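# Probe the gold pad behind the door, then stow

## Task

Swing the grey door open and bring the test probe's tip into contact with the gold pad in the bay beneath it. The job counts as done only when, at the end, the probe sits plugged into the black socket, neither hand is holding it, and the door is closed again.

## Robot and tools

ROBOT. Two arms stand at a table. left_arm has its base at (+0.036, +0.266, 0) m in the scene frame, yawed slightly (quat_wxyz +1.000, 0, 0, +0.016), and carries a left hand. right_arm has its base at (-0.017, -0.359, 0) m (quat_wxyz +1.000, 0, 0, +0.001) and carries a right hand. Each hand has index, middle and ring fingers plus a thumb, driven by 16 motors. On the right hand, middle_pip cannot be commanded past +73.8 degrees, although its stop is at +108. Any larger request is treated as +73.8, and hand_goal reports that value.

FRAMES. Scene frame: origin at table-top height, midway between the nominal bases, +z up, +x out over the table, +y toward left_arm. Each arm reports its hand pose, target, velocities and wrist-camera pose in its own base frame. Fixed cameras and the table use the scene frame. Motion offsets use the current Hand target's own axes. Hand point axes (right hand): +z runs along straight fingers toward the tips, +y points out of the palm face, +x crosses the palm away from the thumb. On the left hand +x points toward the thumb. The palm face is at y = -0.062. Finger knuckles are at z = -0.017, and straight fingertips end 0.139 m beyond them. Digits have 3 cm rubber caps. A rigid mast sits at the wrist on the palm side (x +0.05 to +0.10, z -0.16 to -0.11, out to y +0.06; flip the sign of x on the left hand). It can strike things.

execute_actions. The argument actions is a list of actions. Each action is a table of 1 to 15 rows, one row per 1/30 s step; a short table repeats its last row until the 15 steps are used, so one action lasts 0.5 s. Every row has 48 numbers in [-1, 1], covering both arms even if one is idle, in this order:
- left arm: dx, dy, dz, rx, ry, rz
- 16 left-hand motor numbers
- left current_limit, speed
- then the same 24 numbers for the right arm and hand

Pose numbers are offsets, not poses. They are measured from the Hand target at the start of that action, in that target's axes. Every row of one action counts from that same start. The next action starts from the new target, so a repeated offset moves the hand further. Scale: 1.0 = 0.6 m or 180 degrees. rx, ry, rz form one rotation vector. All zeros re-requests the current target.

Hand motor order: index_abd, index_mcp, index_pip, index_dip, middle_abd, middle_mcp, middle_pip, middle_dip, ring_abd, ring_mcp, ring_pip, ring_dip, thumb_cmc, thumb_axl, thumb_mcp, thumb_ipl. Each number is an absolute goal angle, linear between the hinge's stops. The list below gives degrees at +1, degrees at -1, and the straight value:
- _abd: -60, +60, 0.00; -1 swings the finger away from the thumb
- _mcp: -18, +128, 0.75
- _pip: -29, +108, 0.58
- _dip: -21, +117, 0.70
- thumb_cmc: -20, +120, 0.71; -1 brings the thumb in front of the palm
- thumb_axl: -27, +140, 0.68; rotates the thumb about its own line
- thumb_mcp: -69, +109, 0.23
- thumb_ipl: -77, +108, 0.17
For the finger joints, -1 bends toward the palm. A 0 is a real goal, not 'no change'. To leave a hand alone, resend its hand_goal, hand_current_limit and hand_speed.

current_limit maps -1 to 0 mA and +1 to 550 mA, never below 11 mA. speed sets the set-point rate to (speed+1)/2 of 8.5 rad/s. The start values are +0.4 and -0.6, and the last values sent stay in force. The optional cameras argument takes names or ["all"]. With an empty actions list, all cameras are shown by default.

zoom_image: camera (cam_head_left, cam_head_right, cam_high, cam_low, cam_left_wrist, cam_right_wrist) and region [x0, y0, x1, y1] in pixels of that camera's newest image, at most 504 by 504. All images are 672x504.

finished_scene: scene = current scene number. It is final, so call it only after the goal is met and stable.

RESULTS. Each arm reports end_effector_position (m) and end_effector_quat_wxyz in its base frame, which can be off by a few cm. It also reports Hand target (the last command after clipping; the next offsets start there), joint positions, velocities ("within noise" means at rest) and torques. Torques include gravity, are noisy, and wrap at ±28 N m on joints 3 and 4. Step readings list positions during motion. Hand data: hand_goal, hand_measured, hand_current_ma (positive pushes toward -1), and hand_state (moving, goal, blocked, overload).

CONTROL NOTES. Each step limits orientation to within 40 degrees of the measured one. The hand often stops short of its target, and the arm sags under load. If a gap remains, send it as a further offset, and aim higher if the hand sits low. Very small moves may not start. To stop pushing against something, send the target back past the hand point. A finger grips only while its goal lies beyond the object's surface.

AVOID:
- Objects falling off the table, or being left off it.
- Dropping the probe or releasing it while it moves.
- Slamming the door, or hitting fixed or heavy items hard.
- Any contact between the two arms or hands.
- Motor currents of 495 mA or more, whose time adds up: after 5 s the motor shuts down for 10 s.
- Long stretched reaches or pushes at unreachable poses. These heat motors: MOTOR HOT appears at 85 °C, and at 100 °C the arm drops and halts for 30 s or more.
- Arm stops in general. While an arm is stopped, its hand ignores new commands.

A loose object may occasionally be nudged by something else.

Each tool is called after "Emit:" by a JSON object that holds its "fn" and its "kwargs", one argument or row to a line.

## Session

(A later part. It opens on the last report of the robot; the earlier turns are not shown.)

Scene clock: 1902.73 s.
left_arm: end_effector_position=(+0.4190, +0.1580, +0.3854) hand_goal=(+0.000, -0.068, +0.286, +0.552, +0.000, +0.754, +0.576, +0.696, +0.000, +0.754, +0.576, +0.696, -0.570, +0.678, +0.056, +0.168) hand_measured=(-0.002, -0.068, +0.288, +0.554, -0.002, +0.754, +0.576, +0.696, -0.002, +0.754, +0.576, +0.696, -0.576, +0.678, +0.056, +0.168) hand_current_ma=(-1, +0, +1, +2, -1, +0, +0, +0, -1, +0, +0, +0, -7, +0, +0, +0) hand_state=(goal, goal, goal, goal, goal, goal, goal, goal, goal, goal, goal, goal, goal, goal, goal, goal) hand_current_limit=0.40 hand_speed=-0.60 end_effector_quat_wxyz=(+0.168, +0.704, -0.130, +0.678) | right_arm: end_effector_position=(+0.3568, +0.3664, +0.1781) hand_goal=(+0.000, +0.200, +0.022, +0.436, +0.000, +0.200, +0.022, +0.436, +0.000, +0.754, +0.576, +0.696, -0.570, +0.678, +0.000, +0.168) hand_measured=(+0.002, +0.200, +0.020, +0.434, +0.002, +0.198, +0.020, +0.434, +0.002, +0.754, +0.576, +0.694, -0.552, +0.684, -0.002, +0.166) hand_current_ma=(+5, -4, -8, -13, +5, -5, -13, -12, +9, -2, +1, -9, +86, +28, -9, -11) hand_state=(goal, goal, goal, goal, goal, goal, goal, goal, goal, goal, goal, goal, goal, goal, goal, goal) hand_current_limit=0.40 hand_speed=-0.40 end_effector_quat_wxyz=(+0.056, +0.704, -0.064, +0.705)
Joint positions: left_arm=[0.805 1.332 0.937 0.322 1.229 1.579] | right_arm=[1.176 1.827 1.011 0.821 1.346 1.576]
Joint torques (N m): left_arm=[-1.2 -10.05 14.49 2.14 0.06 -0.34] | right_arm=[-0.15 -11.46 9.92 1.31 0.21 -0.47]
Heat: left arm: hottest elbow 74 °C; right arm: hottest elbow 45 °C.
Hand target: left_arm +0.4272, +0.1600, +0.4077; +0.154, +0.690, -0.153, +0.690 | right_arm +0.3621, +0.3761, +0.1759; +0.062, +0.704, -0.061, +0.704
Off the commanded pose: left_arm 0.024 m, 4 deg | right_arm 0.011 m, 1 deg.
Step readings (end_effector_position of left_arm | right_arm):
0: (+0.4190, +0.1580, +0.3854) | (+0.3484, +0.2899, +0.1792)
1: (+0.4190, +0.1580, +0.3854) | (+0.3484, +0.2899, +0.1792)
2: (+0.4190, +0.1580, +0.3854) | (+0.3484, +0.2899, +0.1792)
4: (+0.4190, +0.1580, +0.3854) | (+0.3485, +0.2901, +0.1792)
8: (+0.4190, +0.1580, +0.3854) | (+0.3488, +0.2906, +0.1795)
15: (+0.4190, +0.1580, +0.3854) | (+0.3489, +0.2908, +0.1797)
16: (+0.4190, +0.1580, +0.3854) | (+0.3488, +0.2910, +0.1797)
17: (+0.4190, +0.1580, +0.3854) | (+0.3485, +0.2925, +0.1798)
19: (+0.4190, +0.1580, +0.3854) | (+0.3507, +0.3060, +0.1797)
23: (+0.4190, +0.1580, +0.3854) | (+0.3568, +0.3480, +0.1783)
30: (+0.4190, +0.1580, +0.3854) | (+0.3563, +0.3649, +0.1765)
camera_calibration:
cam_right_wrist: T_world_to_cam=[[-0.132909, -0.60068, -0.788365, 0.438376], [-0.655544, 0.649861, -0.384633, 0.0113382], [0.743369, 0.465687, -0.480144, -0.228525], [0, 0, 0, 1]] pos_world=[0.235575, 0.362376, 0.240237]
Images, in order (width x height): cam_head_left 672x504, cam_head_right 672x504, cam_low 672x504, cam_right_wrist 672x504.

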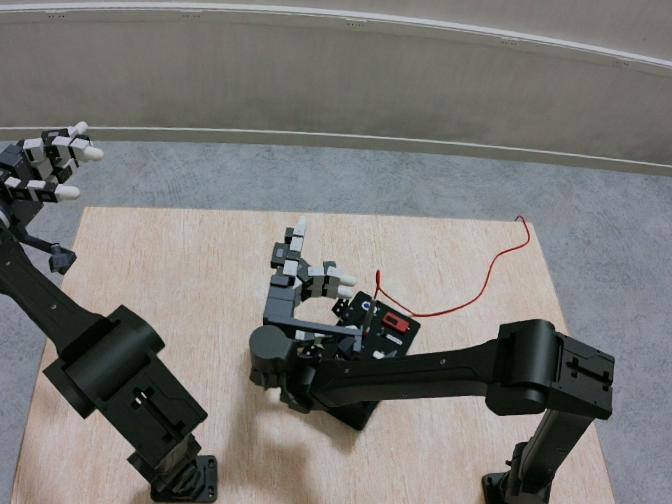

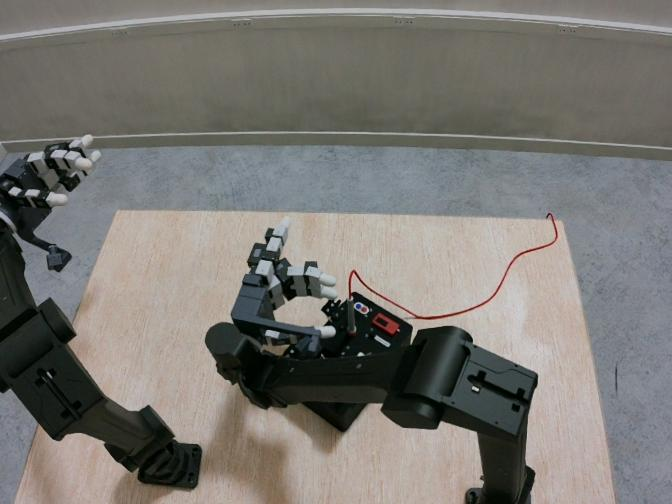

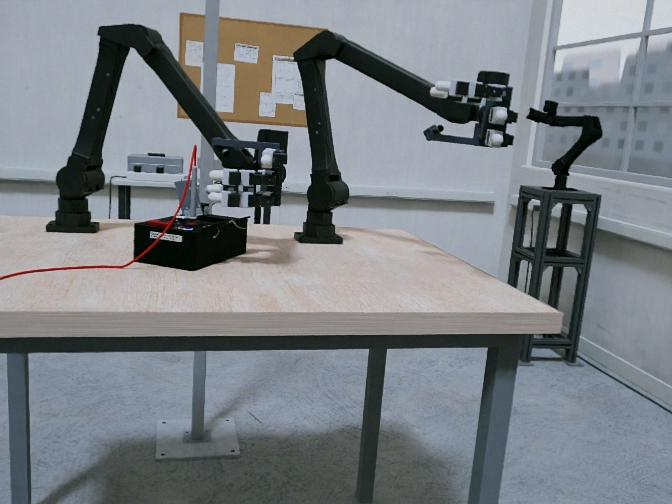

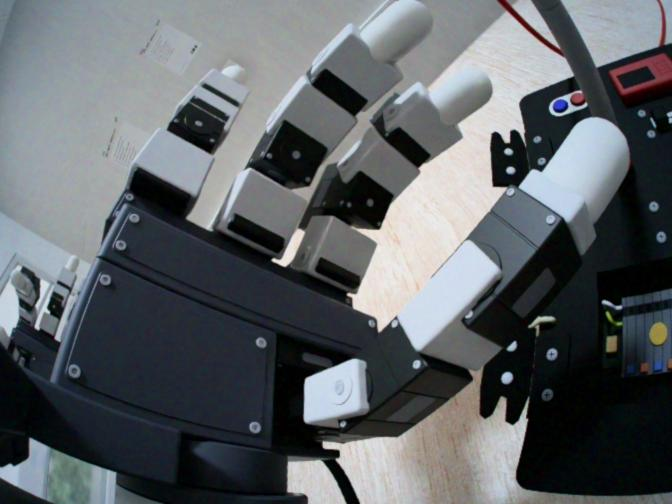

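Emit:
{"fn": "execute_actions", "kwargs": {
  "actions": [
    [[0,0,0,0,0,0,0,-0.068,0.285,0.551,0,0.754,0.576,0.696,0,0.754,0.576,0.696,-0.571,0.678,0.056,0.168,0.4,-0.6,-0.025,-0.0345,0.0616,0,0,0,0,0.2,0.022,0.435,0,0.2,0.022,0.435,0,0.754,0.576,0.696,-0.571,-0.40,0.225,0.168,0.4,-0.2]],
    [[0,0,0,0,0,0,0,-0.068,0.285,0.551,0,0.754,0.576,0.696,0,0.754,0.576,0.696,-0.571,0.678,0.056,0.168,0.4,-0.6,0,0.0,0,0,0,0,0,0.2,0.022,0.435,0,0.2,0.022,0.435,0,0.754,0.576,0.696,-0.571,-0.40,0.225,0.168,0.4,-0.2]]
  ],
  "cameras": ["cam_low","cam_right_wrist","cam_head_left","cam_head_right"]
}}

Scene clock: 1970.53 s.
left_arm: end_effector_position=(+0.4190, +0.1580, +0.3854) hand_goal=(+0.000, -0.068, +0.286, +0.552, +0.000, +0.754, +0.576, +0.696, +0.000, +0.754, +0.576, +0.696, -0.570, +0.678, +0.056, +0.168) hand_measured=(-0.002, -0.068, +0.288, +0.554, -0.002, +0.754, +0.576, +0.696, -0.002, +0.754, +0.576, +0.696, -0.576, +0.678, +0.056, +0.168) hand_current_ma=(-1, +0, +1, +2, -1, +0, +0, +0, -1, +0, +0, +0, -7, +0, +0, +0) hand_state=(goal, goal, goal, goal, goal, goal, goal, goal, goal, goal, goal, goal, goal, goal, goal, goal) hand_current_limit=0.40 hand_speed=-0.60 end_effector_quat_wxyz=(+0.168, +0.704, -0.130, +0.678) | right_arm: end_effector_position=(+0.3954, +0.3813, +0.1636) hand_goal=(+0.000, +0.200, +0.022, +0.436, +0.000, +0.200, +0.022, +0.436, +0.000, +0.754, +0.576, +0.696, -0.570, -0.400, +0.226, +0.168) hand_measured=(+0.002, +0.200, +0.020, +0.434, +0.002, +0.200, +0.020, +0.434, +0.002, +0.754, +0.576, +0.694, -0.552, -0.398, +0.228, +0.166) hand_current_ma=(+5, -4, -8, -13, +5, -4, -13, -12, +9, -3, +1, -9, +86, +11, +14, -6) hand_state=(goal, goal, goal, goal, goal, goal, goal, goal, goal, goal, goal, goal, goal, goal, goal, goal) hand_current_limit=0.40 hand_speed=-0.20 end_effector_quat_wxyz=(+0.059, +0.704, -0.063, +0.705)
Joint positions: left_arm=[0.805 1.332 0.937 0.322 1.229 1.579] | right_arm=[1.122 1.913 1.099 0.814 1.294 1.576]
Joint torques (N m): left_arm=[-1.2 -10.05 14.48 2.15 0.07 -0.34] | right_arm=[0.38 -13.04 9.88 1.31 0 -0.37]
Heat: left arm: hottest elbow 75 °C; right arm: hottest elbow 51 °C.
Hand target: left_arm +0.4272, +0.1600, +0.4077; +0.154, +0.690, -0.153, +0.690 | right_arm +0.4023, +0.3899, +0.1609; +0.062, +0.704, -0.061, +0.704
Off the commanded pose: left_arm 0.024 m, 4 deg | right_arm 0.011 m, 0 deg.
Step readings (end_effector_position of left_arm | right_arm):
0: (+0.4190, +0.1580, +0.3854) | (+0.3568, +0.3664, +0.1781)
1: (+0.4190, +0.1580, +0.3854) | (+0.3570, +0.3667, +0.1780)
2: (+0.4190, +0.1580, +0.3854) | (+0.3587, +0.3679, +0.1778)
4: (+0.4190, +0.1580, +0.3854) | (+0.3664, +0.3758, +0.1764)
8: (+0.4190, +0.1580, +0.3854) | (+0.3844, +0.3839, +0.1691)
15: (+0.4190, +0.1580, +0.3854) | (+0.3942, +0.3789, +0.1610)
16: (+0.4190, +0.1580, +0.3854) | (+0.3944, +0.3792, +0.1614)
17: (+0.4190, +0.1580, +0.3854) | (+0.3946, +0.3797, +0.1618)
19: (+0.4190, +0.1580, +0.3854) | (+0.3950, +0.3806, +0.1629)
23: (+0.4190, +0.1580, +0.3854) | (+0.3954, +0.3813, +0.1636)
30: (+0.4190, +0.1580, +0.3854) | (+0.3954, +0.3813, +0.1636)
camera_calibration:
cam_right_wrist: T_world_to_cam=[[-0.135534, -0.603384, -0.785849, 0.442662], [-0.654636, 0.649905, -0.386102, 0.0211979], [0.743695, 0.462115, -0.483081, -0.269335], [0, 0, 0, 1]] pos_world=[0.274176, 0.377783, 0.22594]
Images, in order (width x height): cam_head_left 672x504, cam_head_right 672x504, cam_low 672x504, cam_right_wrist 672x504.

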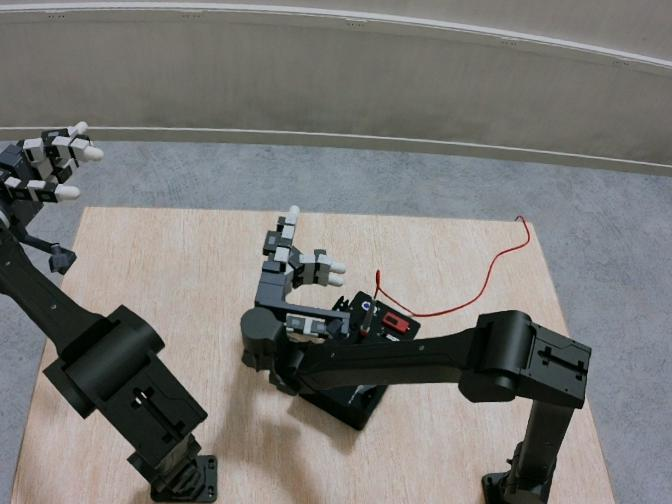

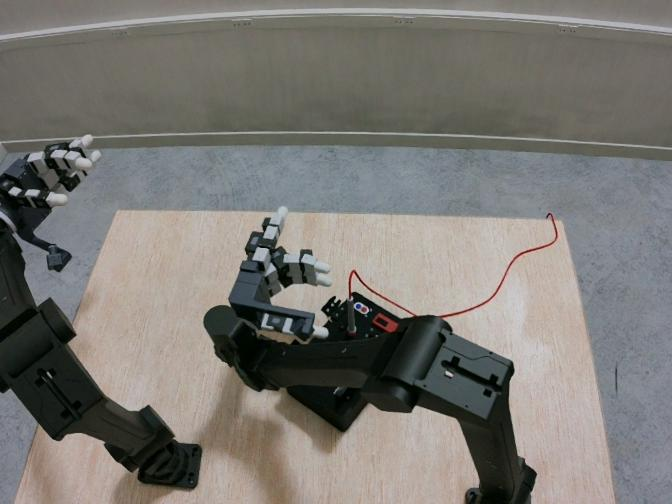

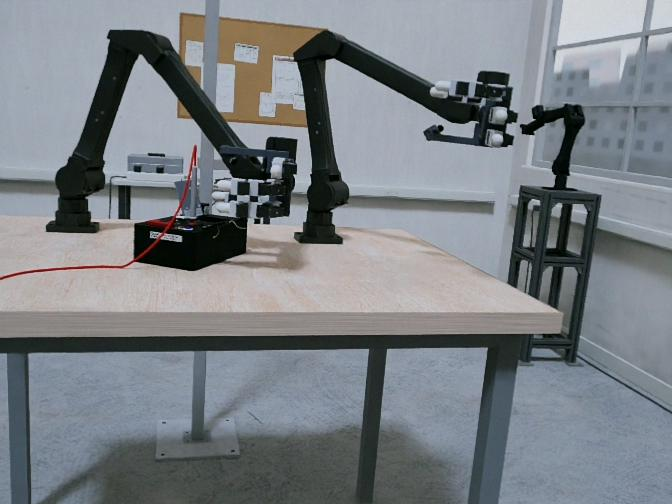

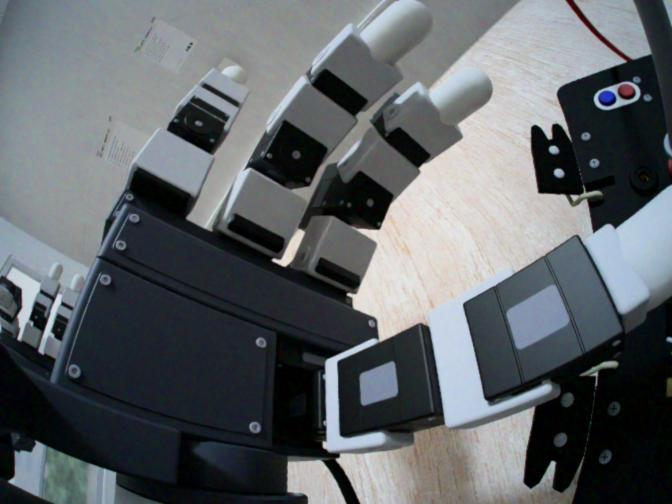

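Emit:
{"fn": "execute_actions", "kwargs": {
  "actions": [
    [[0,0,0,0,0,0,0,-0.068,0.285,0.551,0,0.754,0.576,0.696,0,0.754,0.576,0.696,-0.571,0.678,0.056,0.168,0.4,-0.6,0,0.1443,0.001,0,0,0,0,0.2,0.022,0.435,0,0.2,0.022,0.435,0,0.754,0.576,0.696,-0.571,-0.40,0.225,0.168,0.4,-0.2]]
  ],
  "cameras": ["cam_low","cam_right_wrist","cam_head_left","cam_head_right"]
}}

Emit:
{"fn": "zoom_image", "kwargs": {
  "camera": "cam_head_left",
  "region": [280, 240, 430, 360]
}}

Emit:
{"fn": "zoom_image", "kwargs": {
  "camera": "cam_head_right",
  "region": [270, 240, 420, 360]
}}

Scene clock: 1980.67 s.
left_arm: end_effector_position=(+0.4190, +0.1580, +0.3854) hand_goal=(+0.000, -0.068, +0.286, +0.552, +0.000, +0.754, +0.576, +0.696, +0.000, +0.754, +0.576, +0.696, -0.570, +0.678, +0.056, +0.168) hand_measured=(-0.002, -0.068, +0.288, +0.554, -0.002, +0.754, +0.576, +0.696, -0.002, +0.754, +0.576, +0.696, -0.576, +0.678, +0.056, +0.168) hand_current_ma=(-1, +0, +1, +2, -1, +0, +0, +0, -1, +0, +0, +0, -7, +0, +0, +0) hand_state=(goal, goal, goal, goal, goal, goal, goal, goal, goal, goal, goal, goal, goal, goal, goal, goal) hand_current_limit=0.40 hand_speed=-0.60 end_effector_quat_wxyz=(+0.168, +0.704, -0.130, +0.678) | right_arm: end_effector_position=(+0.3873, +0.3067, +0.1558) hand_goal=(+0.000, +0.200, +0.022, +0.436, +0.000, +0.200, +0.022, +0.436, +0.000, +0.754, +0.576, +0.696, -0.570, -0.400, +0.226, +0.168) hand_measured=(+0.002, +0.202, +0.020, +0.434, +0.002, +0.200, +0.020, +0.434, +0.002, +0.756, +0.576, +0.694, -0.552, -0.398, +0.228, +0.168) hand_current_ma=(+5, +5, -8, -13, +6, +4, -11, -12, +9, +6, +1, -9, +86, +11, +16, -6) hand_state=(goal, goal, goal, goal, goal, goal, goal, goal, goal, goal, goal, goal, goal, goal, goal, goal) hand_current_limit=0.40 hand_speed=-0.20 end_effector_quat_wxyz=(+0.067, +0.708, -0.056, +0.701)
Joint positions: left_arm=[0.805 1.332 0.937 0.322 1.229 1.579] | right_arm=[1.069 1.8 0.882 0.895 1.243 1.576]
Joint torques (N m): left_arm=[-1.2 -10.05 14.5 2.14 0.07 -0.34] | right_arm=[-0.32 -14.04 6.23 2.3 0.05 -0.38]
Heat: left arm: hottest elbow 75 °C; right arm: hottest elbow 50 °C.
Hand target: left_arm +0.4272, +0.1600, +0.4077; +0.154, +0.690, -0.153, +0.690 | right_arm +0.3877, +0.3046, +0.1609; +0.062, +0.704, -0.061, +0.704
Off the commanded pose: left_arm 0.024 m, 4 deg | right_arm 0.006 m, 1 deg.
Step readings (end_effector_position of left_arm | right_arm):
0: (+0.4190, +0.1580, +0.3854) | (+0.3954, +0.3813, +0.1636)
1: (+0.4190, +0.1580, +0.3854) | (+0.3955, +0.3814, +0.1635)
2: (+0.4190, +0.1580, +0.3854) | (+0.3962, +0.3800, +0.1622)
4: (+0.4190, +0.1580, +0.3854) | (+0.3926, +0.3668, +0.1573)
8: (+0.4190, +0.1580, +0.3854) | (+0.3833, +0.3239, +0.1493)
15: (+0.4190, +0.1580, +0.3854) | (+0.3876, +0.3072, +0.1555)
camera_calibration:
cam_right_wrist: T_world_to_cam=[[-0.145859, -0.619501, -0.771326, 0.397185], [-0.657703, 0.643138, -0.392173, 0.0656408], [0.739021, 0.450101, -0.501256, -0.22433], [0, 0, 0, 1]] pos_world=[0.26689, 0.304812, 0.219655]
Images, in order (width x height): cam_head_left 672x504, cam_head_right 672x504, cam_low 672x504, cam_right_wrist 672x504.

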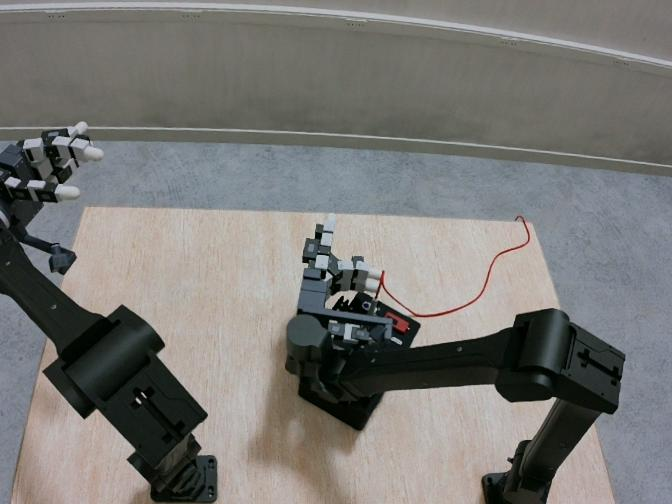

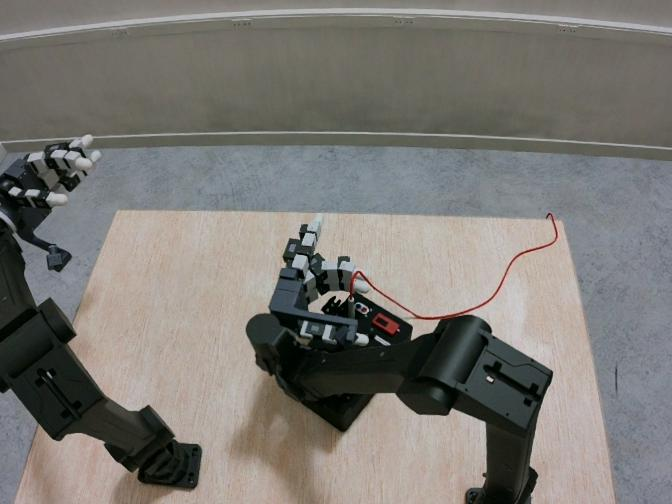

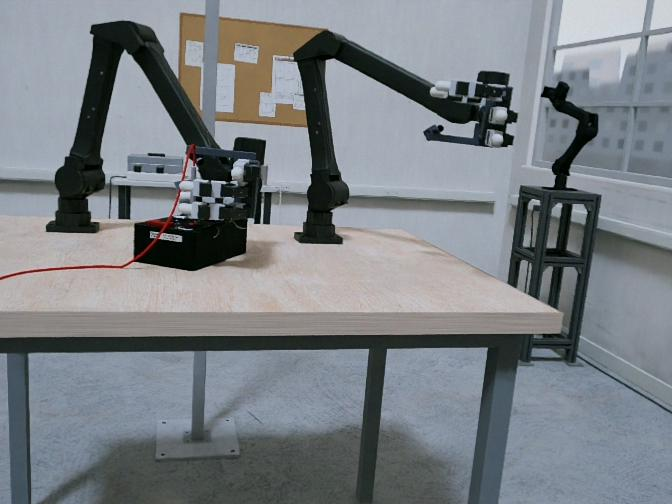

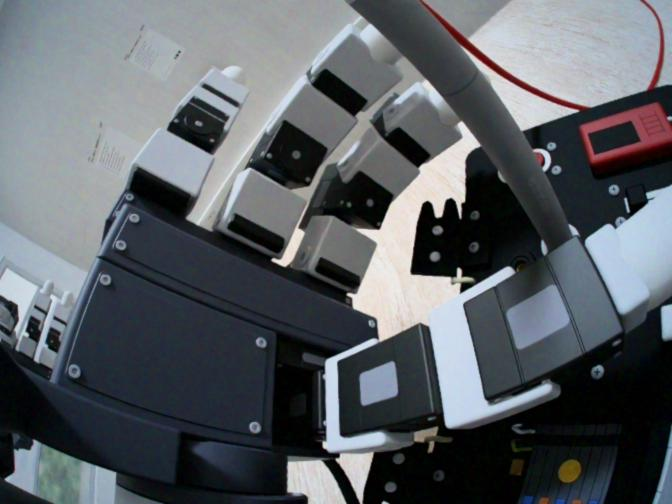

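Scaled by 3.360 from the camera's 672x504 image, which has a finer 960x720 frame.

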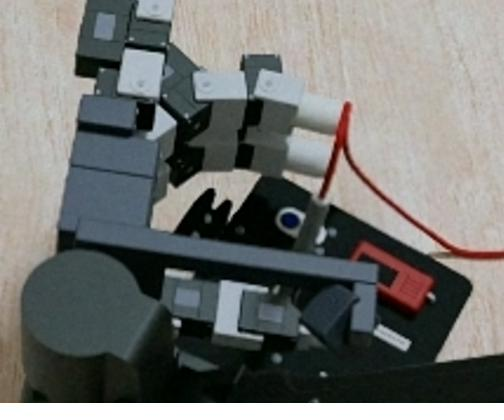

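Scaled by 3.360 from the camera's 672x504 image, which has a finer 960x720 frame.

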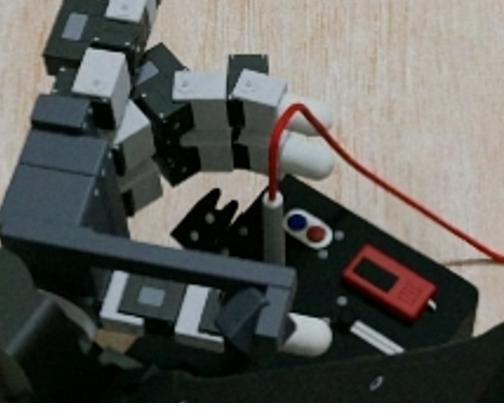

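Emit:
{"fn": "execute_actions", "kwargs": {
  "actions": [
    [[0,0,0,0,0,0,0,-0.068,0.285,0.551,0,0.754,0.576,0.696,0,0.754,0.576,0.696,-0.571,0.678,0.056,0.168,0.4,-0.6,0.0,-0.033,0.028,0,0,0,0,0.05,0.08,0.2,0,0.05,0.08,0.2,0,0.754,0.576,0.696,-0.571,-0.40,0.225,0.168,0.4,-0.6]]
  ],
  "cameras": ["cam_low","cam_right_wrist"]
}}

Emit:
{"fn": "zoom_image", "kwargs": {
  "camera": "cam_right_wrist",
  "region": [340, 0, 672, 360]
}}

Scene clock: 1989.93 s.
left_arm: end_effector_position=(+0.4190, +0.1580, +0.3854) hand_goal=(+0.000, -0.068, +0.286, +0.552, +0.000, +0.754, +0.576, +0.696, +0.000, +0.754, +0.576, +0.696, -0.570, +0.678, +0.056, +0.168) hand_measured=(-0.002, -0.068, +0.288, +0.554, -0.002, +0.754, +0.576, +0.696, -0.002, +0.754, +0.576, +0.696, -0.576, +0.678, +0.056, +0.168) hand_current_ma=(-1, +0, +1, +2, -1, +0, +0, +0, -1, +0, +0, +0, -7, +0, +0, +0) hand_state=(goal, goal, goal, goal, goal, goal, goal, goal, goal, goal, goal, goal, goal, goal, goal, goal) hand_current_limit=0.40 hand_speed=-0.60 end_effector_quat_wxyz=(+0.168, +0.704, -0.130, +0.678) | right_arm: end_effector_position=(+0.3982, +0.3162, +0.1642) hand_goal=(+0.000, +0.050, +0.080, +0.200, +0.000, +0.050, +0.080, +0.200, +0.000, +0.754, +0.576, +0.696, -0.570, -0.400, +0.226, +0.168) hand_measured=(+0.002, +0.052, +0.078, +0.204, +0.002, +0.052, +0.078, +0.202, +0.002, +0.756, +0.576, +0.694, -0.552, -0.398, +0.228, +0.168) hand_current_ma=(+5, +11, -11, +13, +7, +12, -13, +13, +9, +6, +1, -9, +86, +11, +16, -6) hand_state=(goal, goal, goal, goal, goal, goal, goal, goal, goal, goal, goal, goal, goal, goal, goal, goal) hand_current_limit=0.40 hand_speed=-0.60 end_effector_quat_wxyz=(+0.054, +0.704, -0.061, +0.706)
Joint positions: left_arm=[0.805 1.332 0.937 0.322 1.229 1.579] | right_arm=[1.06 1.804 0.918 0.891 1.224 1.576]
Joint torques (N m): left_arm=[-1.14 -9.99 14.49 2.15 0.07 -0.34] | right_arm=[-1.03 -10.93 9.2 1.44 0.03 -0.44]
Heat: left arm: hottest elbow 75 °C; right arm: hottest elbow 49 °C.
Hand target: left_arm +0.4272, +0.1600, +0.4077; +0.154, +0.690, -0.153, +0.690 | right_arm +0.4077, +0.3212, +0.1608; +0.062, +0.705, -0.061, +0.704
Off the commanded pose: left_arm 0.024 m, 4 deg | right_arm 0.011 m, 1 deg.
Step readings (end_effector_position of left_arm | right_arm):
0: (+0.4190, +0.1580, +0.3854) | (+0.3873, +0.3067, +0.1558)
1: (+0.4190, +0.1580, +0.3854) | (+0.3874, +0.3068, +0.1558)
2: (+0.4190, +0.1580, +0.3854) | (+0.3879, +0.3075, +0.1558)
4: (+0.4190, +0.1580, +0.3854) | (+0.3894, +0.3084, +0.1563)
8: (+0.4190, +0.1580, +0.3854) | (+0.3941, +0.3131, +0.1617)
15: (+0.4190, +0.1580, +0.3854) | (+0.3982, +0.3161, +0.1658)
camera_calibration:
cam_right_wrist: T_world_to_cam=[[-0.129086, -0.601528, -0.788354, 0.401595], [-0.659038, 0.646069, -0.38505, 0.068325], [0.740949, 0.46985, -0.479828, -0.242942], [0, 0, 0, 1]] pos_world=[0.276877, 0.311574, 0.226337]
Images, in order (width x height): cam_low 672x504, cam_right_wrist 672x504.

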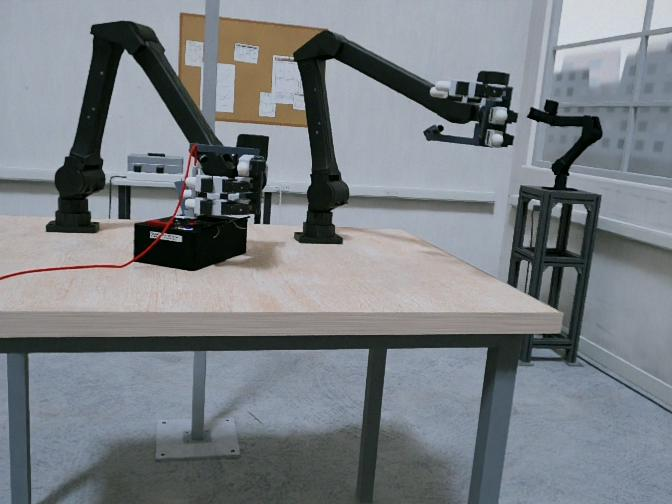

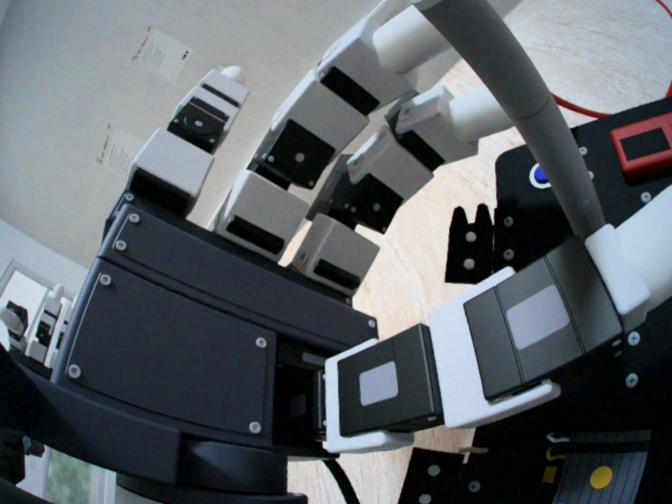

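Scaled by 1.400 from the camera's 672x504 image, which has a finer 960x720 frame.

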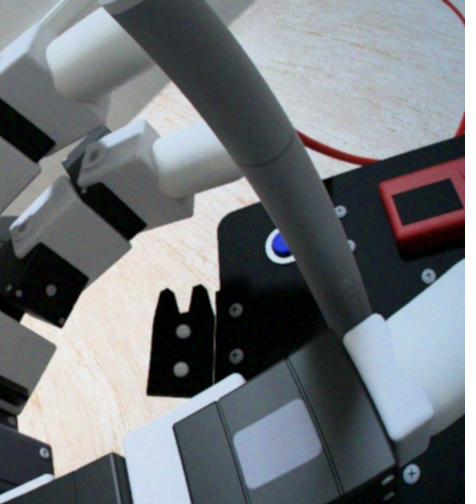

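Emit:
{"fn": "execute_actions", "kwargs": {
  "actions": [
    [[0,0,0,0,0,0,0,-0.068,0.285,0.551,0,0.754,0.576,0.696,0,0.754,0.576,0.696,-0.571,0.678,0.056,0.168,0.4,-0.6,0.0,0,0,0,0,0,0,-0.1,0.14,0.0,0,-0.1,0.14,0.0,0,0.754,0.576,0.696,-0.571,-0.40,0.225,0.168,0.4,-0.6]],
    [[0,0,0,0,0,0,0,-0.068,0.285,0.551,0,0.754,0.576,0.696,0,0.754,0.576,0.696,-0.571,0.678,0.056,0.168,0.4,-0.6,0.0,0,0,0,0,0,0,-0.25,0.14,-0.05,0,-0.25,0.14,-0.05,0,0.754,0.576,0.696,-0.571,-0.40,0.225,0.168,0.4,-0.7]]
  ],
  "cameras": ["cam_low","cam_right_wrist","cam_head_right"]
}}

Emit:
{"fn": "zoom_image", "kwargs": {
  "camera": "cam_head_right",
  "region": [270, 240, 420, 360]
}}

Scene clock: 1998.53 s.
left_arm: end_effector_position=(+0.4190, +0.1580, +0.3854) hand_goal=(+0.000, -0.068, +0.286, +0.552, +0.000, +0.754, +0.576, +0.696, +0.000, +0.754, +0.576, +0.696, -0.570, +0.678, +0.056, +0.168) hand_measured=(-0.002, -0.068, +0.288, +0.554, -0.002, +0.754, +0.576, +0.696, -0.002, +0.754, +0.576, +0.696, -0.576, +0.678, +0.056, +0.168) hand_current_ma=(-1, +0, +1, +2, -1, +0, +0, +0, -1, +0, +0, +0, -7, +0, +0, +0) hand_state=(goal, goal, goal, goal, goal, goal, goal, goal, goal, goal, goal, goal, goal, goal, goal, goal) hand_current_limit=0.40 hand_speed=-0.60 end_effector_quat_wxyz=(+0.168, +0.704, -0.130, +0.678) | right_arm: end_effector_position=(+0.3982, +0.3163, +0.1642) hand_goal=(+0.000, -0.250, +0.140, -0.050, +0.000, -0.250, +0.140, -0.050, +0.000, +0.754, +0.576, +0.696, -0.570, -0.400, +0.226, +0.168) hand_measured=(+0.002, -0.248, +0.138, -0.046, +0.002, -0.248, +0.138, -0.048, +0.002, +0.756, +0.576, +0.694, -0.552, -0.398, +0.228, +0.168) hand_current_ma=(+5, +12, -10, +13, +7, +11, -13, +13, +9, +6, +1, -9, +86, +11, +16, -6) hand_state=(goal, goal, goal, goal, goal, goal, goal, goal, goal, goal, goal, goal, goal, goal, goal, goal) hand_current_limit=0.40 hand_speed=-0.70 end_effector_quat_wxyz=(+0.054, +0.704, -0.061, +0.706)
Joint positions: left_arm=[0.805 1.332 0.937 0.322 1.229 1.579] | right_arm=[1.06 1.804 0.918 0.891 1.223 1.576]
Joint torques (N m): left_arm=[-1.2 -10.05 14.48 2.15 0.07 -0.34] | right_arm=[-0.73 -10.93 9.28 1.32 0.07 -0.48]
Heat: left arm: hottest elbow 75 °C; right arm: hottest elbow 48 °C.
Hand target: left_arm +0.4272, +0.1600, +0.4077; +0.154, +0.690, -0.153, +0.690 | right_arm +0.4076, +0.3211, +0.1608; +0.062, +0.705, -0.061, +0.704
Off the commanded pose: left_arm 0.024 m, 4 deg | right_arm 0.011 m, 1 deg.
Step readings (end_effector_position of left_arm | right_arm):
0: (+0.4190, +0.1580, +0.3854) | (+0.3982, +0.3162, +0.1642)
1: (+0.4190, +0.1580, +0.3854) | (+0.3982, +0.3162, +0.1642)
2: (+0.4190, +0.1580, +0.3854) | (+0.3982, +0.3163, +0.1642)
4: (+0.4190, +0.1580, +0.3854) | (+0.3982, +0.3163, +0.1642)
8: (+0.4190, +0.1580, +0.3854) | (+0.3982, +0.3163, +0.1642)
15: (+0.4190, +0.1580, +0.3854) | (+0.3982, +0.3163, +0.1642)
16: (+0.4190, +0.1580, +0.3854) | (+0.3982, +0.3163, +0.1642)
17: (+0.4190, +0.1580, +0.3854) | (+0.3982, +0.3163, +0.1642)
19: (+0.4190, +0.1580, +0.3854) | (+0.3982, +0.3163, +0.1642)
23: (+0.4190, +0.1580, +0.3854) | (+0.3982, +0.3163, +0.1642)
30: (+0.4190, +0.1580, +0.3854) | (+0.3982, +0.3163, +0.1642)
camera_calibration:
cam_right_wrist: T_world_to_cam=[[-0.128777, -0.601649, -0.788312, 0.40155], [-0.659321, 0.645735, -0.385127, 0.0685911], [0.740751, 0.470155, -0.479835, -0.243055], [0, 0, 0, 1]] pos_world=[0.276977, 0.311574, 0.226337]
Images, in order (width x height): cam_head_right 672x504, cam_low 672x504, cam_right_wrist 672x504.

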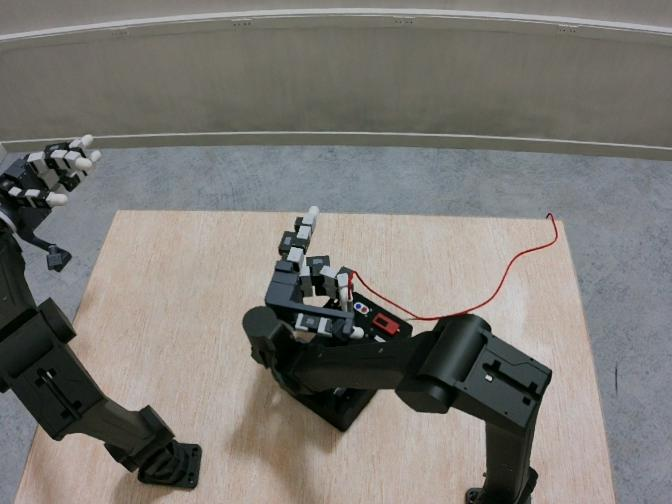

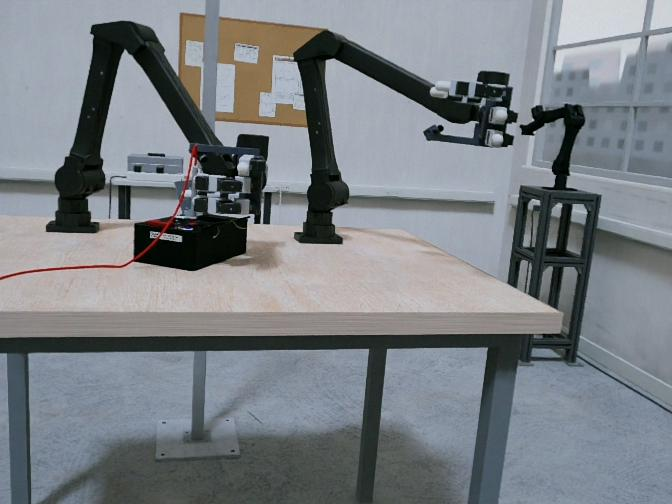

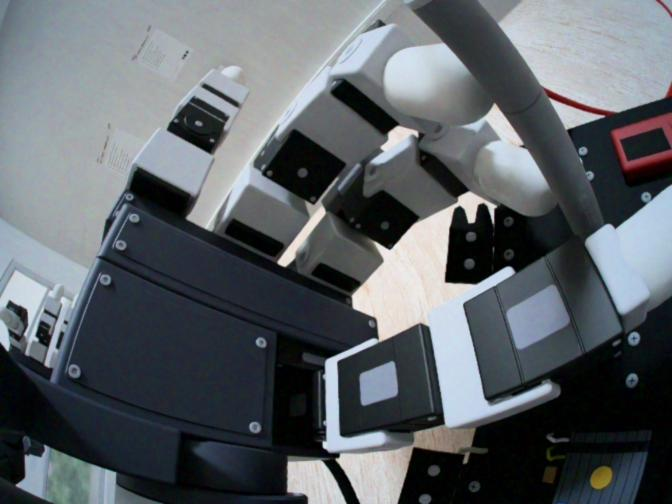

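Scaled by 3.360 from the camera's 672x504 image, which has a finer 960x720 frame.

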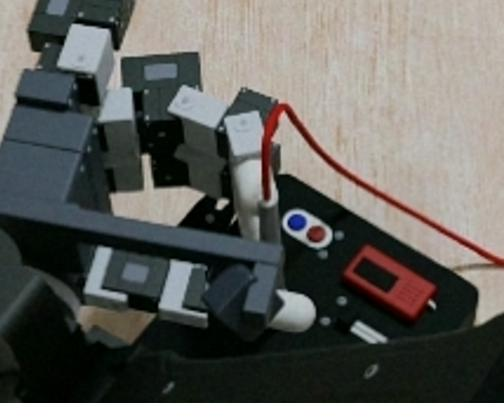

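Emit:
{"fn": "execute_actions", "kwargs": {
  "actions": [
    [[0,0,0,0,0,0,0,-0.068,0.285,0.551,0,0.754,0.576,0.696,0,0.754,0.576,0.696,-0.571,0.678,0.056,0.168,0.4,-0.6,0.0,0,0,0,0,0,0,0.1,0.28,0.045,0,0.1,0.28,0.045,0,0.754,0.576,0.696,-0.571,-0.40,0.225,0.168,0.4,-0.5]],
    [[0,0,0,0,0,0,0,-0.068,0.285,0.551,0,0.754,0.576,0.696,0,0.754,0.576,0.696,-0.571,0.678,0.056,0.168,0.4,-0.6,0.0,0.03,0.004,0,0,0,0,0.1,0.28,0.045,0,0.1,0.28,0.045,0,0.754,0.576,0.696,-0.571,-0.40,0.225,0.168,0.4,-0.6]],
    [[0,0,0,0,0,0,0,-0.068,0.285,0.551,0,0.754,0.576,0.696,0,0.754,0.576,0.696,-0.571,0.678,0.056,0.168,0.4,-0.6,0.0,0,0,0,0,0,0,-0.25,0.28,0.045,0,-0.25,0.28,0.045,0,0.754,0.576,0.696,-0.571,-0.40,0.225,0.168,0.4,-0.6]]
  ],
  "cameras": ["cam_low","cam_right_wrist","cam_head_right"]
}}

Emit:
{"fn": "zoom_image", "kwargs": {
  "camera": "cam_head_right",
  "region": [270, 240, 420, 360]
}}

Emit:
{"fn": "zoom_image", "kwargs": {
  "camera": "cam_right_wrist",
  "region": [340, 0, 672, 360]
}}

Scene clock: 2013.80 s.
left_arm: end_effector_position=(+0.4190, +0.1580, +0.3854) hand_goal=(+0.000, -0.068, +0.286, +0.552, +0.000, +0.754, +0.576, +0.696, +0.000, +0.754, +0.576, +0.696, -0.570, +0.678, +0.056, +0.168) hand_measured=(-0.002, -0.068, +0.288, +0.554, -0.002, +0.754, +0.576, +0.696, -0.002, +0.754, +0.576, +0.696, -0.576, +0.678, +0.056, +0.168) hand_current_ma=(-1, +0, +1, +2, -1, +0, +0, +0, -1, +0, +0, +0, -7, +0, +0, +0) hand_state=(goal, goal, goal, goal, goal, goal, goal, goal, goal, goal, goal, goal, goal, goal, goal, goal) hand_current_limit=0.40 hand_speed=-0.60 end_effector_quat_wxyz=(+0.168, +0.704, -0.130, +0.678) | right_arm: end_effector_position=(+0.4043, +0.3079, +0.1607) hand_goal=(+0.000, -0.250, +0.280, +0.046, +0.000, -0.250, +0.280, +0.046, +0.000, +0.754, +0.576, +0.696, -0.570, -0.400, +0.226, +0.168) hand_measured=(+0.002, -0.248, +0.278, +0.044, +0.004, -0.240, +0.280, +0.046, +0.002, +0.756, +0.576, +0.694, -0.552, -0.398, +0.228, +0.168) hand_current_ma=(+5, +12, -8, -12, +17, +44, +4, -4, +9, +6, +1, -9, +86, +9, +16, -6) hand_state=(goal, goal, goal, goal, goal, goal, goal, goal, goal, goal, goal, goal, goal, goal, goal, goal) hand_current_limit=0.40 hand_speed=-0.60 end_effector_quat_wxyz=(+0.059, +0.706, -0.058, +0.704)
Joint positions: left_arm=[0.805 1.332 0.937 0.322 1.229 1.579] | right_arm=[1.04 1.804 0.906 0.891 1.206 1.576]
Joint torques (N m): left_arm=[-1.2 -10.05 14.52 2.14 0.07 -0.34] | right_arm=[-1.44 -12.86 6.22 2.29 0.08 -0.48]
Heat: left arm: hottest elbow 75 °C; right arm: hottest elbow 47 °C.
Hand target: left_arm +0.4272, +0.1600, +0.4077; +0.154, +0.690, -0.153, +0.690 | right_arm +0.4070, +0.3030, +0.1609; +0.062, +0.704, -0.061, +0.704
Off the commanded pose: left_arm 0.024 m, 4 deg | right_arm 0.006 m, 1 deg.
Step readings (end_effector_position of left_arm | right_arm):
0: (+0.4190, +0.1580, +0.3854) | (+0.3982, +0.3163, +0.1642)
1: (+0.4190, +0.1580, +0.3854) | (+0.3982, +0.3163, +0.1642)
2: (+0.4190, +0.1580, +0.3854) | (+0.3982, +0.3163, +0.1642)
4: (+0.4190, +0.1580, +0.3854) | (+0.3982, +0.3163, +0.1642)
8: (+0.4190, +0.1580, +0.3854) | (+0.3984, +0.3162, +0.1642)
15: (+0.4190, +0.1580, +0.3854) | (+0.3984, +0.3162, +0.1642)
16: (+0.4190, +0.1580, +0.3854) | (+0.3984, +0.3162, +0.1642)
17: (+0.4190, +0.1580, +0.3854) | (+0.3989, +0.3165, +0.1642)
19: (+0.4190, +0.1580, +0.3854) | (+0.4004, +0.3164, +0.1642)
23: (+0.4190, +0.1580, +0.3854) | (+0.4034, +0.3120, +0.1630)
30: (+0.4190, +0.1580, +0.3854) | (+0.4041, +0.3076, +0.1607)
31: (+0.4190, +0.1580, +0.3854) | (+0.4042, +0.3077, +0.1607)
32: (+0.4190, +0.1580, +0.3854) | (+0.4043, +0.3078, +0.1607)
34: (+0.4190, +0.1580, +0.3854) | (+0.4043, +0.3078, +0.1607)
38: (+0.4190, +0.1580, +0.3854) | (+0.4043, +0.3078, +0.1607)
45: (+0.4190, +0.1580, +0.3854) | (+0.4043, +0.3079, +0.1607)
camera_calibration:
cam_right_wrist: T_world_to_cam=[[-0.134846, -0.609342, -0.781357, 0.398175], [-0.660052, 0.643371, -0.387821, 0.0781016], [0.739018, 0.46344, -0.488953, -0.24105], [0, 0, 0, 1]] pos_world=[0.283384, 0.304089, 0.223544]
Images, in order (width x height): cam_head_right 672x504, cam_low 672x504, cam_right_wrist 672x504.

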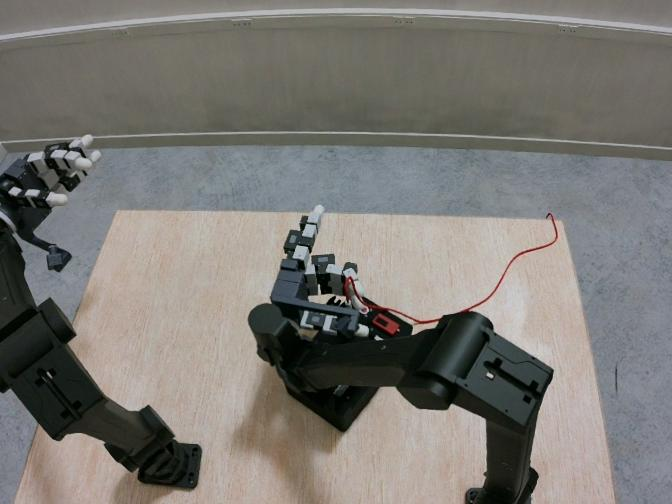

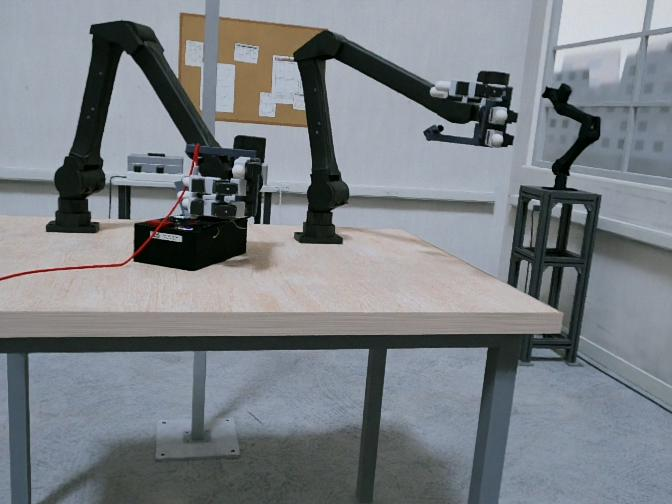

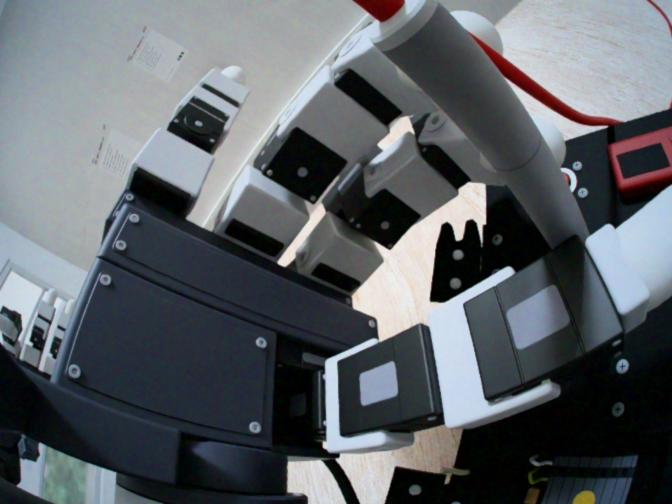

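Scaled by 3.360 from the camera's 672x504 image, which has a finer 960x720 frame.

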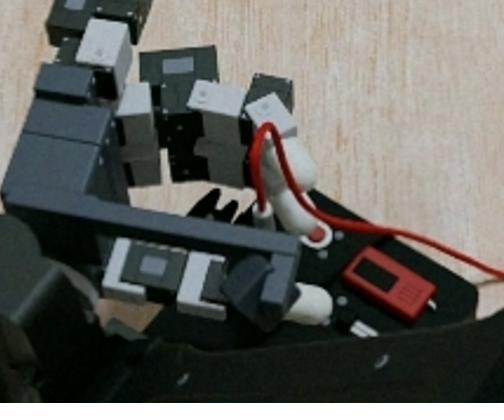

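Scaled by 1.400 from the camera's 672x504 image, which has a finer 960x720 frame.

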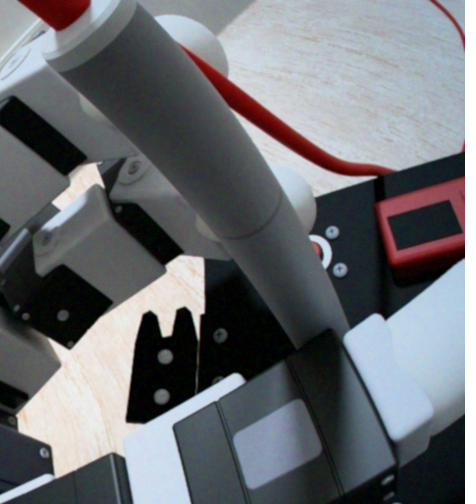

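Emit:
{"fn": "execute_actions", "kwargs": {
  "actions": [
    [[0,0,0,0,0,0,0,-0.068,0.285,0.551,0,0.754,0.576,0.696,0,0.754,0.576,0.696,-0.571,0.678,0.056,0.168,0.4,-0.6,0.0,0,0,0,0,0,0,-0.4,0.22,0.0,0,-0.4,0.22,0.0,0,0.754,0.576,0.696,-0.571,-0.40,0.225,0.168,0.78,-0.6]],
    [[0,0,0,0,0,0,0,-0.068,0.285,0.551,0,0.754,0.576,0.696,0,0.754,0.576,0.696,-0.571,0.678,0.056,0.168,0.4,-0.6,0.0,0,0,0,0,0,0,-0.6,0.1,-0.1,0,-0.6,0.1,-0.1,0,0.754,0.576,0.696,-0.571,-0.40,0.225,0.168,0.78,-0.6]]
  ],
  "cameras": ["cam_low","cam_right_wrist","cam_head_right"]
}}

Emit:
{"fn": "zoom_image", "kwargs": {
  "camera": "cam_head_right",
  "region": [270, 240, 420, 360]
}}

Emit:
{"fn": "zoom_image", "kwargs": {
  "camera": "cam_low",
  "region": [165, 140, 245, 240]
}}

Scene clock: 2024.20 s.
left_arm: end_effector_position=(+0.4190, +0.1580, +0.3854) hand_goal=(+0.000, -0.068, +0.286, +0.552, +0.000, +0.754, +0.576, +0.696, +0.000, +0.754, +0.576, +0.696, -0.570, +0.678, +0.056, +0.168) hand_measured=(-0.002, -0.068, +0.288, +0.554, -0.002, +0.754, +0.576, +0.696, -0.002, +0.754, +0.576, +0.696, -0.576, +0.678, +0.056, +0.168) hand_current_ma=(-1, +0, +1, +2, -1, +0, +0, +0, -1, +0, +0, +0, -7, +0, +0, +0) hand_state=(goal, goal, goal, goal, goal, goal, goal, goal, goal, goal, goal, goal, goal, goal, goal, goal) hand_current_limit=0.40 hand_speed=-0.60 end_effector_quat_wxyz=(+0.168, +0.704, -0.130, +0.678) | right_arm: end_effector_position=(+0.4042, +0.3076, +0.1605) hand_goal=(+0.000, -0.600, +0.100, -0.100, +0.000, -0.600, +0.100, -0.100, +0.000, +0.754, +0.576, +0.696, -0.570, -0.400, +0.226, +0.168) hand_measured=(+0.002, -0.384, +0.206, -0.050, +0.004, -0.378, +0.216, -0.064, +0.002, +0.756, +0.576, +0.694, -0.552, -0.406, +0.230, +0.168) hand_current_ma=(+5, +490, +490, +242, +15, +490, +490, +168, +9, +6, +1, -9, +86, -35, +26, -5) hand_state=(goal, blocked, blocked, blocked, goal, blocked, blocked, blocked, goal, goal, goal, goal, goal, goal, goal, goal) hand_current_limit=0.78 hand_speed=-0.60 end_effector_quat_wxyz=(+0.059, +0.706, -0.058, +0.704)
Joint positions: left_arm=[0.805 1.332 0.937 0.322 1.229 1.579] | right_arm=[1.04 1.804 0.905 0.891 1.206 1.576]
Joint torques (N m): left_arm=[-1.2 -10.05 14.49 2.17 0.07 -0.33] | right_arm=[-0.38 -12.75 6.45 2.21 0.06 -0.44]
Heat: left arm: hottest elbow 75 °C; right arm: hottest elbow 46 °C.
Hand target: left_arm +0.4272, +0.1600, +0.4077; +0.154, +0.690, -0.153, +0.690 | right_arm +0.4070, +0.3030, +0.1608; +0.062, +0.705, -0.061, +0.704
Off the commanded pose: left_arm 0.024 m, 4 deg | right_arm 0.005 m, 1 deg.
Step readings (end_effector_position of left_arm | right_arm):
0: (+0.4190, +0.1580, +0.3854) | (+0.4043, +0.3079, +0.1607)
1: (+0.4190, +0.1580, +0.3854) | (+0.4043, +0.3079, +0.1607)
2: (+0.4190, +0.1580, +0.3854) | (+0.4043, +0.3079, +0.1607)
4: (+0.4190, +0.1580, +0.3854) | (+0.4043, +0.3079, +0.1607)
8: (+0.4190, +0.1580, +0.3854) | (+0.4043, +0.3079, +0.1607)
15: (+0.4190, +0.1580, +0.3854) | (+0.4043, +0.3079, +0.1607)
16: (+0.4190, +0.1580, +0.3854) | (+0.4043, +0.3079, +0.1607)
17: (+0.4190, +0.1580, +0.3854) | (+0.4043, +0.3079, +0.1607)
19: (+0.4190, +0.1580, +0.3854) | (+0.4042, +0.3077, +0.1606)
23: (+0.4190, +0.1580, +0.3854) | (+0.4042, +0.3076, +0.1605)
30: (+0.4190, +0.1580, +0.3854) | (+0.4042, +0.3076, +0.1605)
camera_calibration:
cam_right_wrist: T_world_to_cam=[[-0.13541, -0.610129, -0.780645, 0.398203], [-0.66001, 0.643181, -0.388207, 0.0782569], [0.738953, 0.462666, -0.489785, -0.240493], [0, 0, 0, 1]] pos_world=[0.283284, 0.30389, 0.223445]
Images, in order (width x height): cam_head_right 672x504, cam_low 672x504, cam_right_wrist 672x504.

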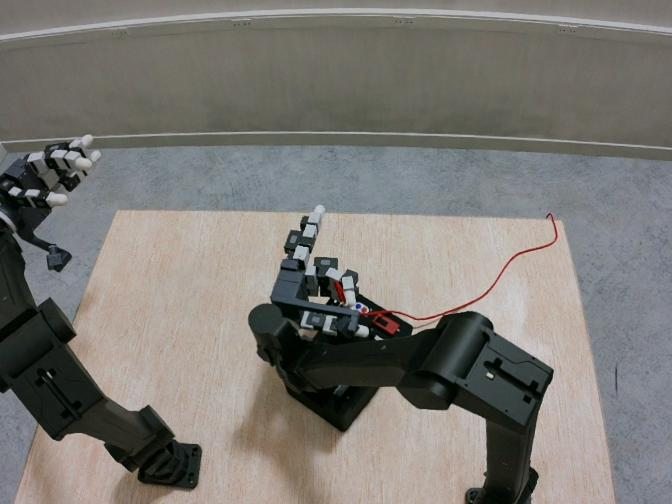

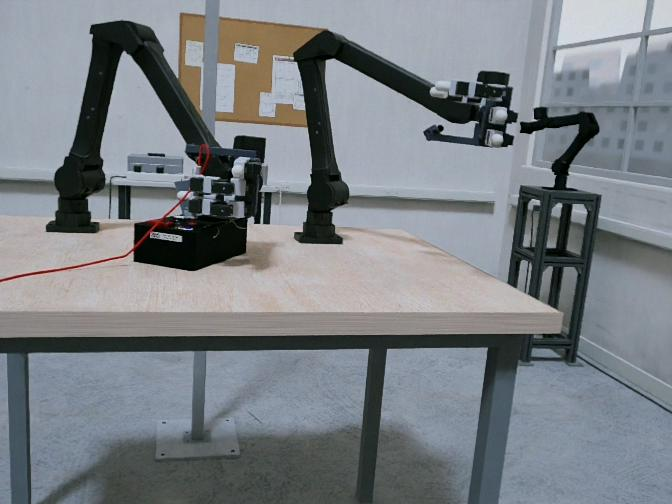

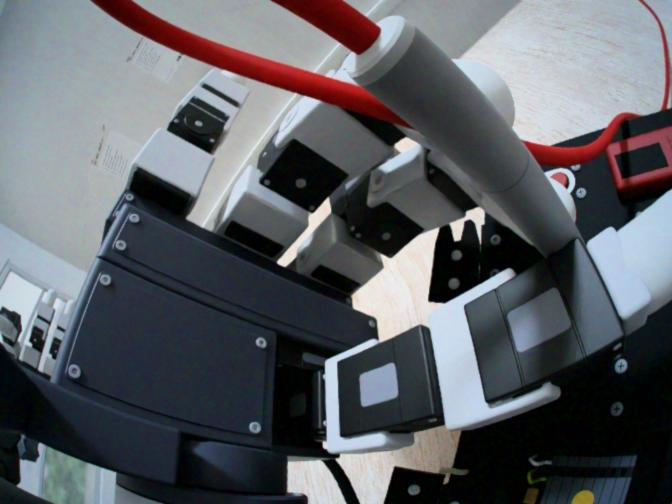

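Scaled by 3.360 from the camera's 672x504 image, which has a finer 960x720 frame.

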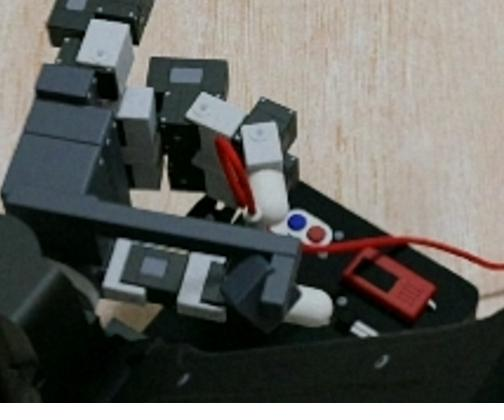

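Scaled by 5.040 from the camera's 672x504 image, which has a finer 960x720 frame.

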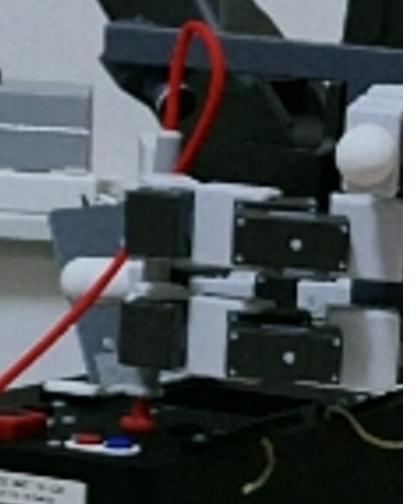

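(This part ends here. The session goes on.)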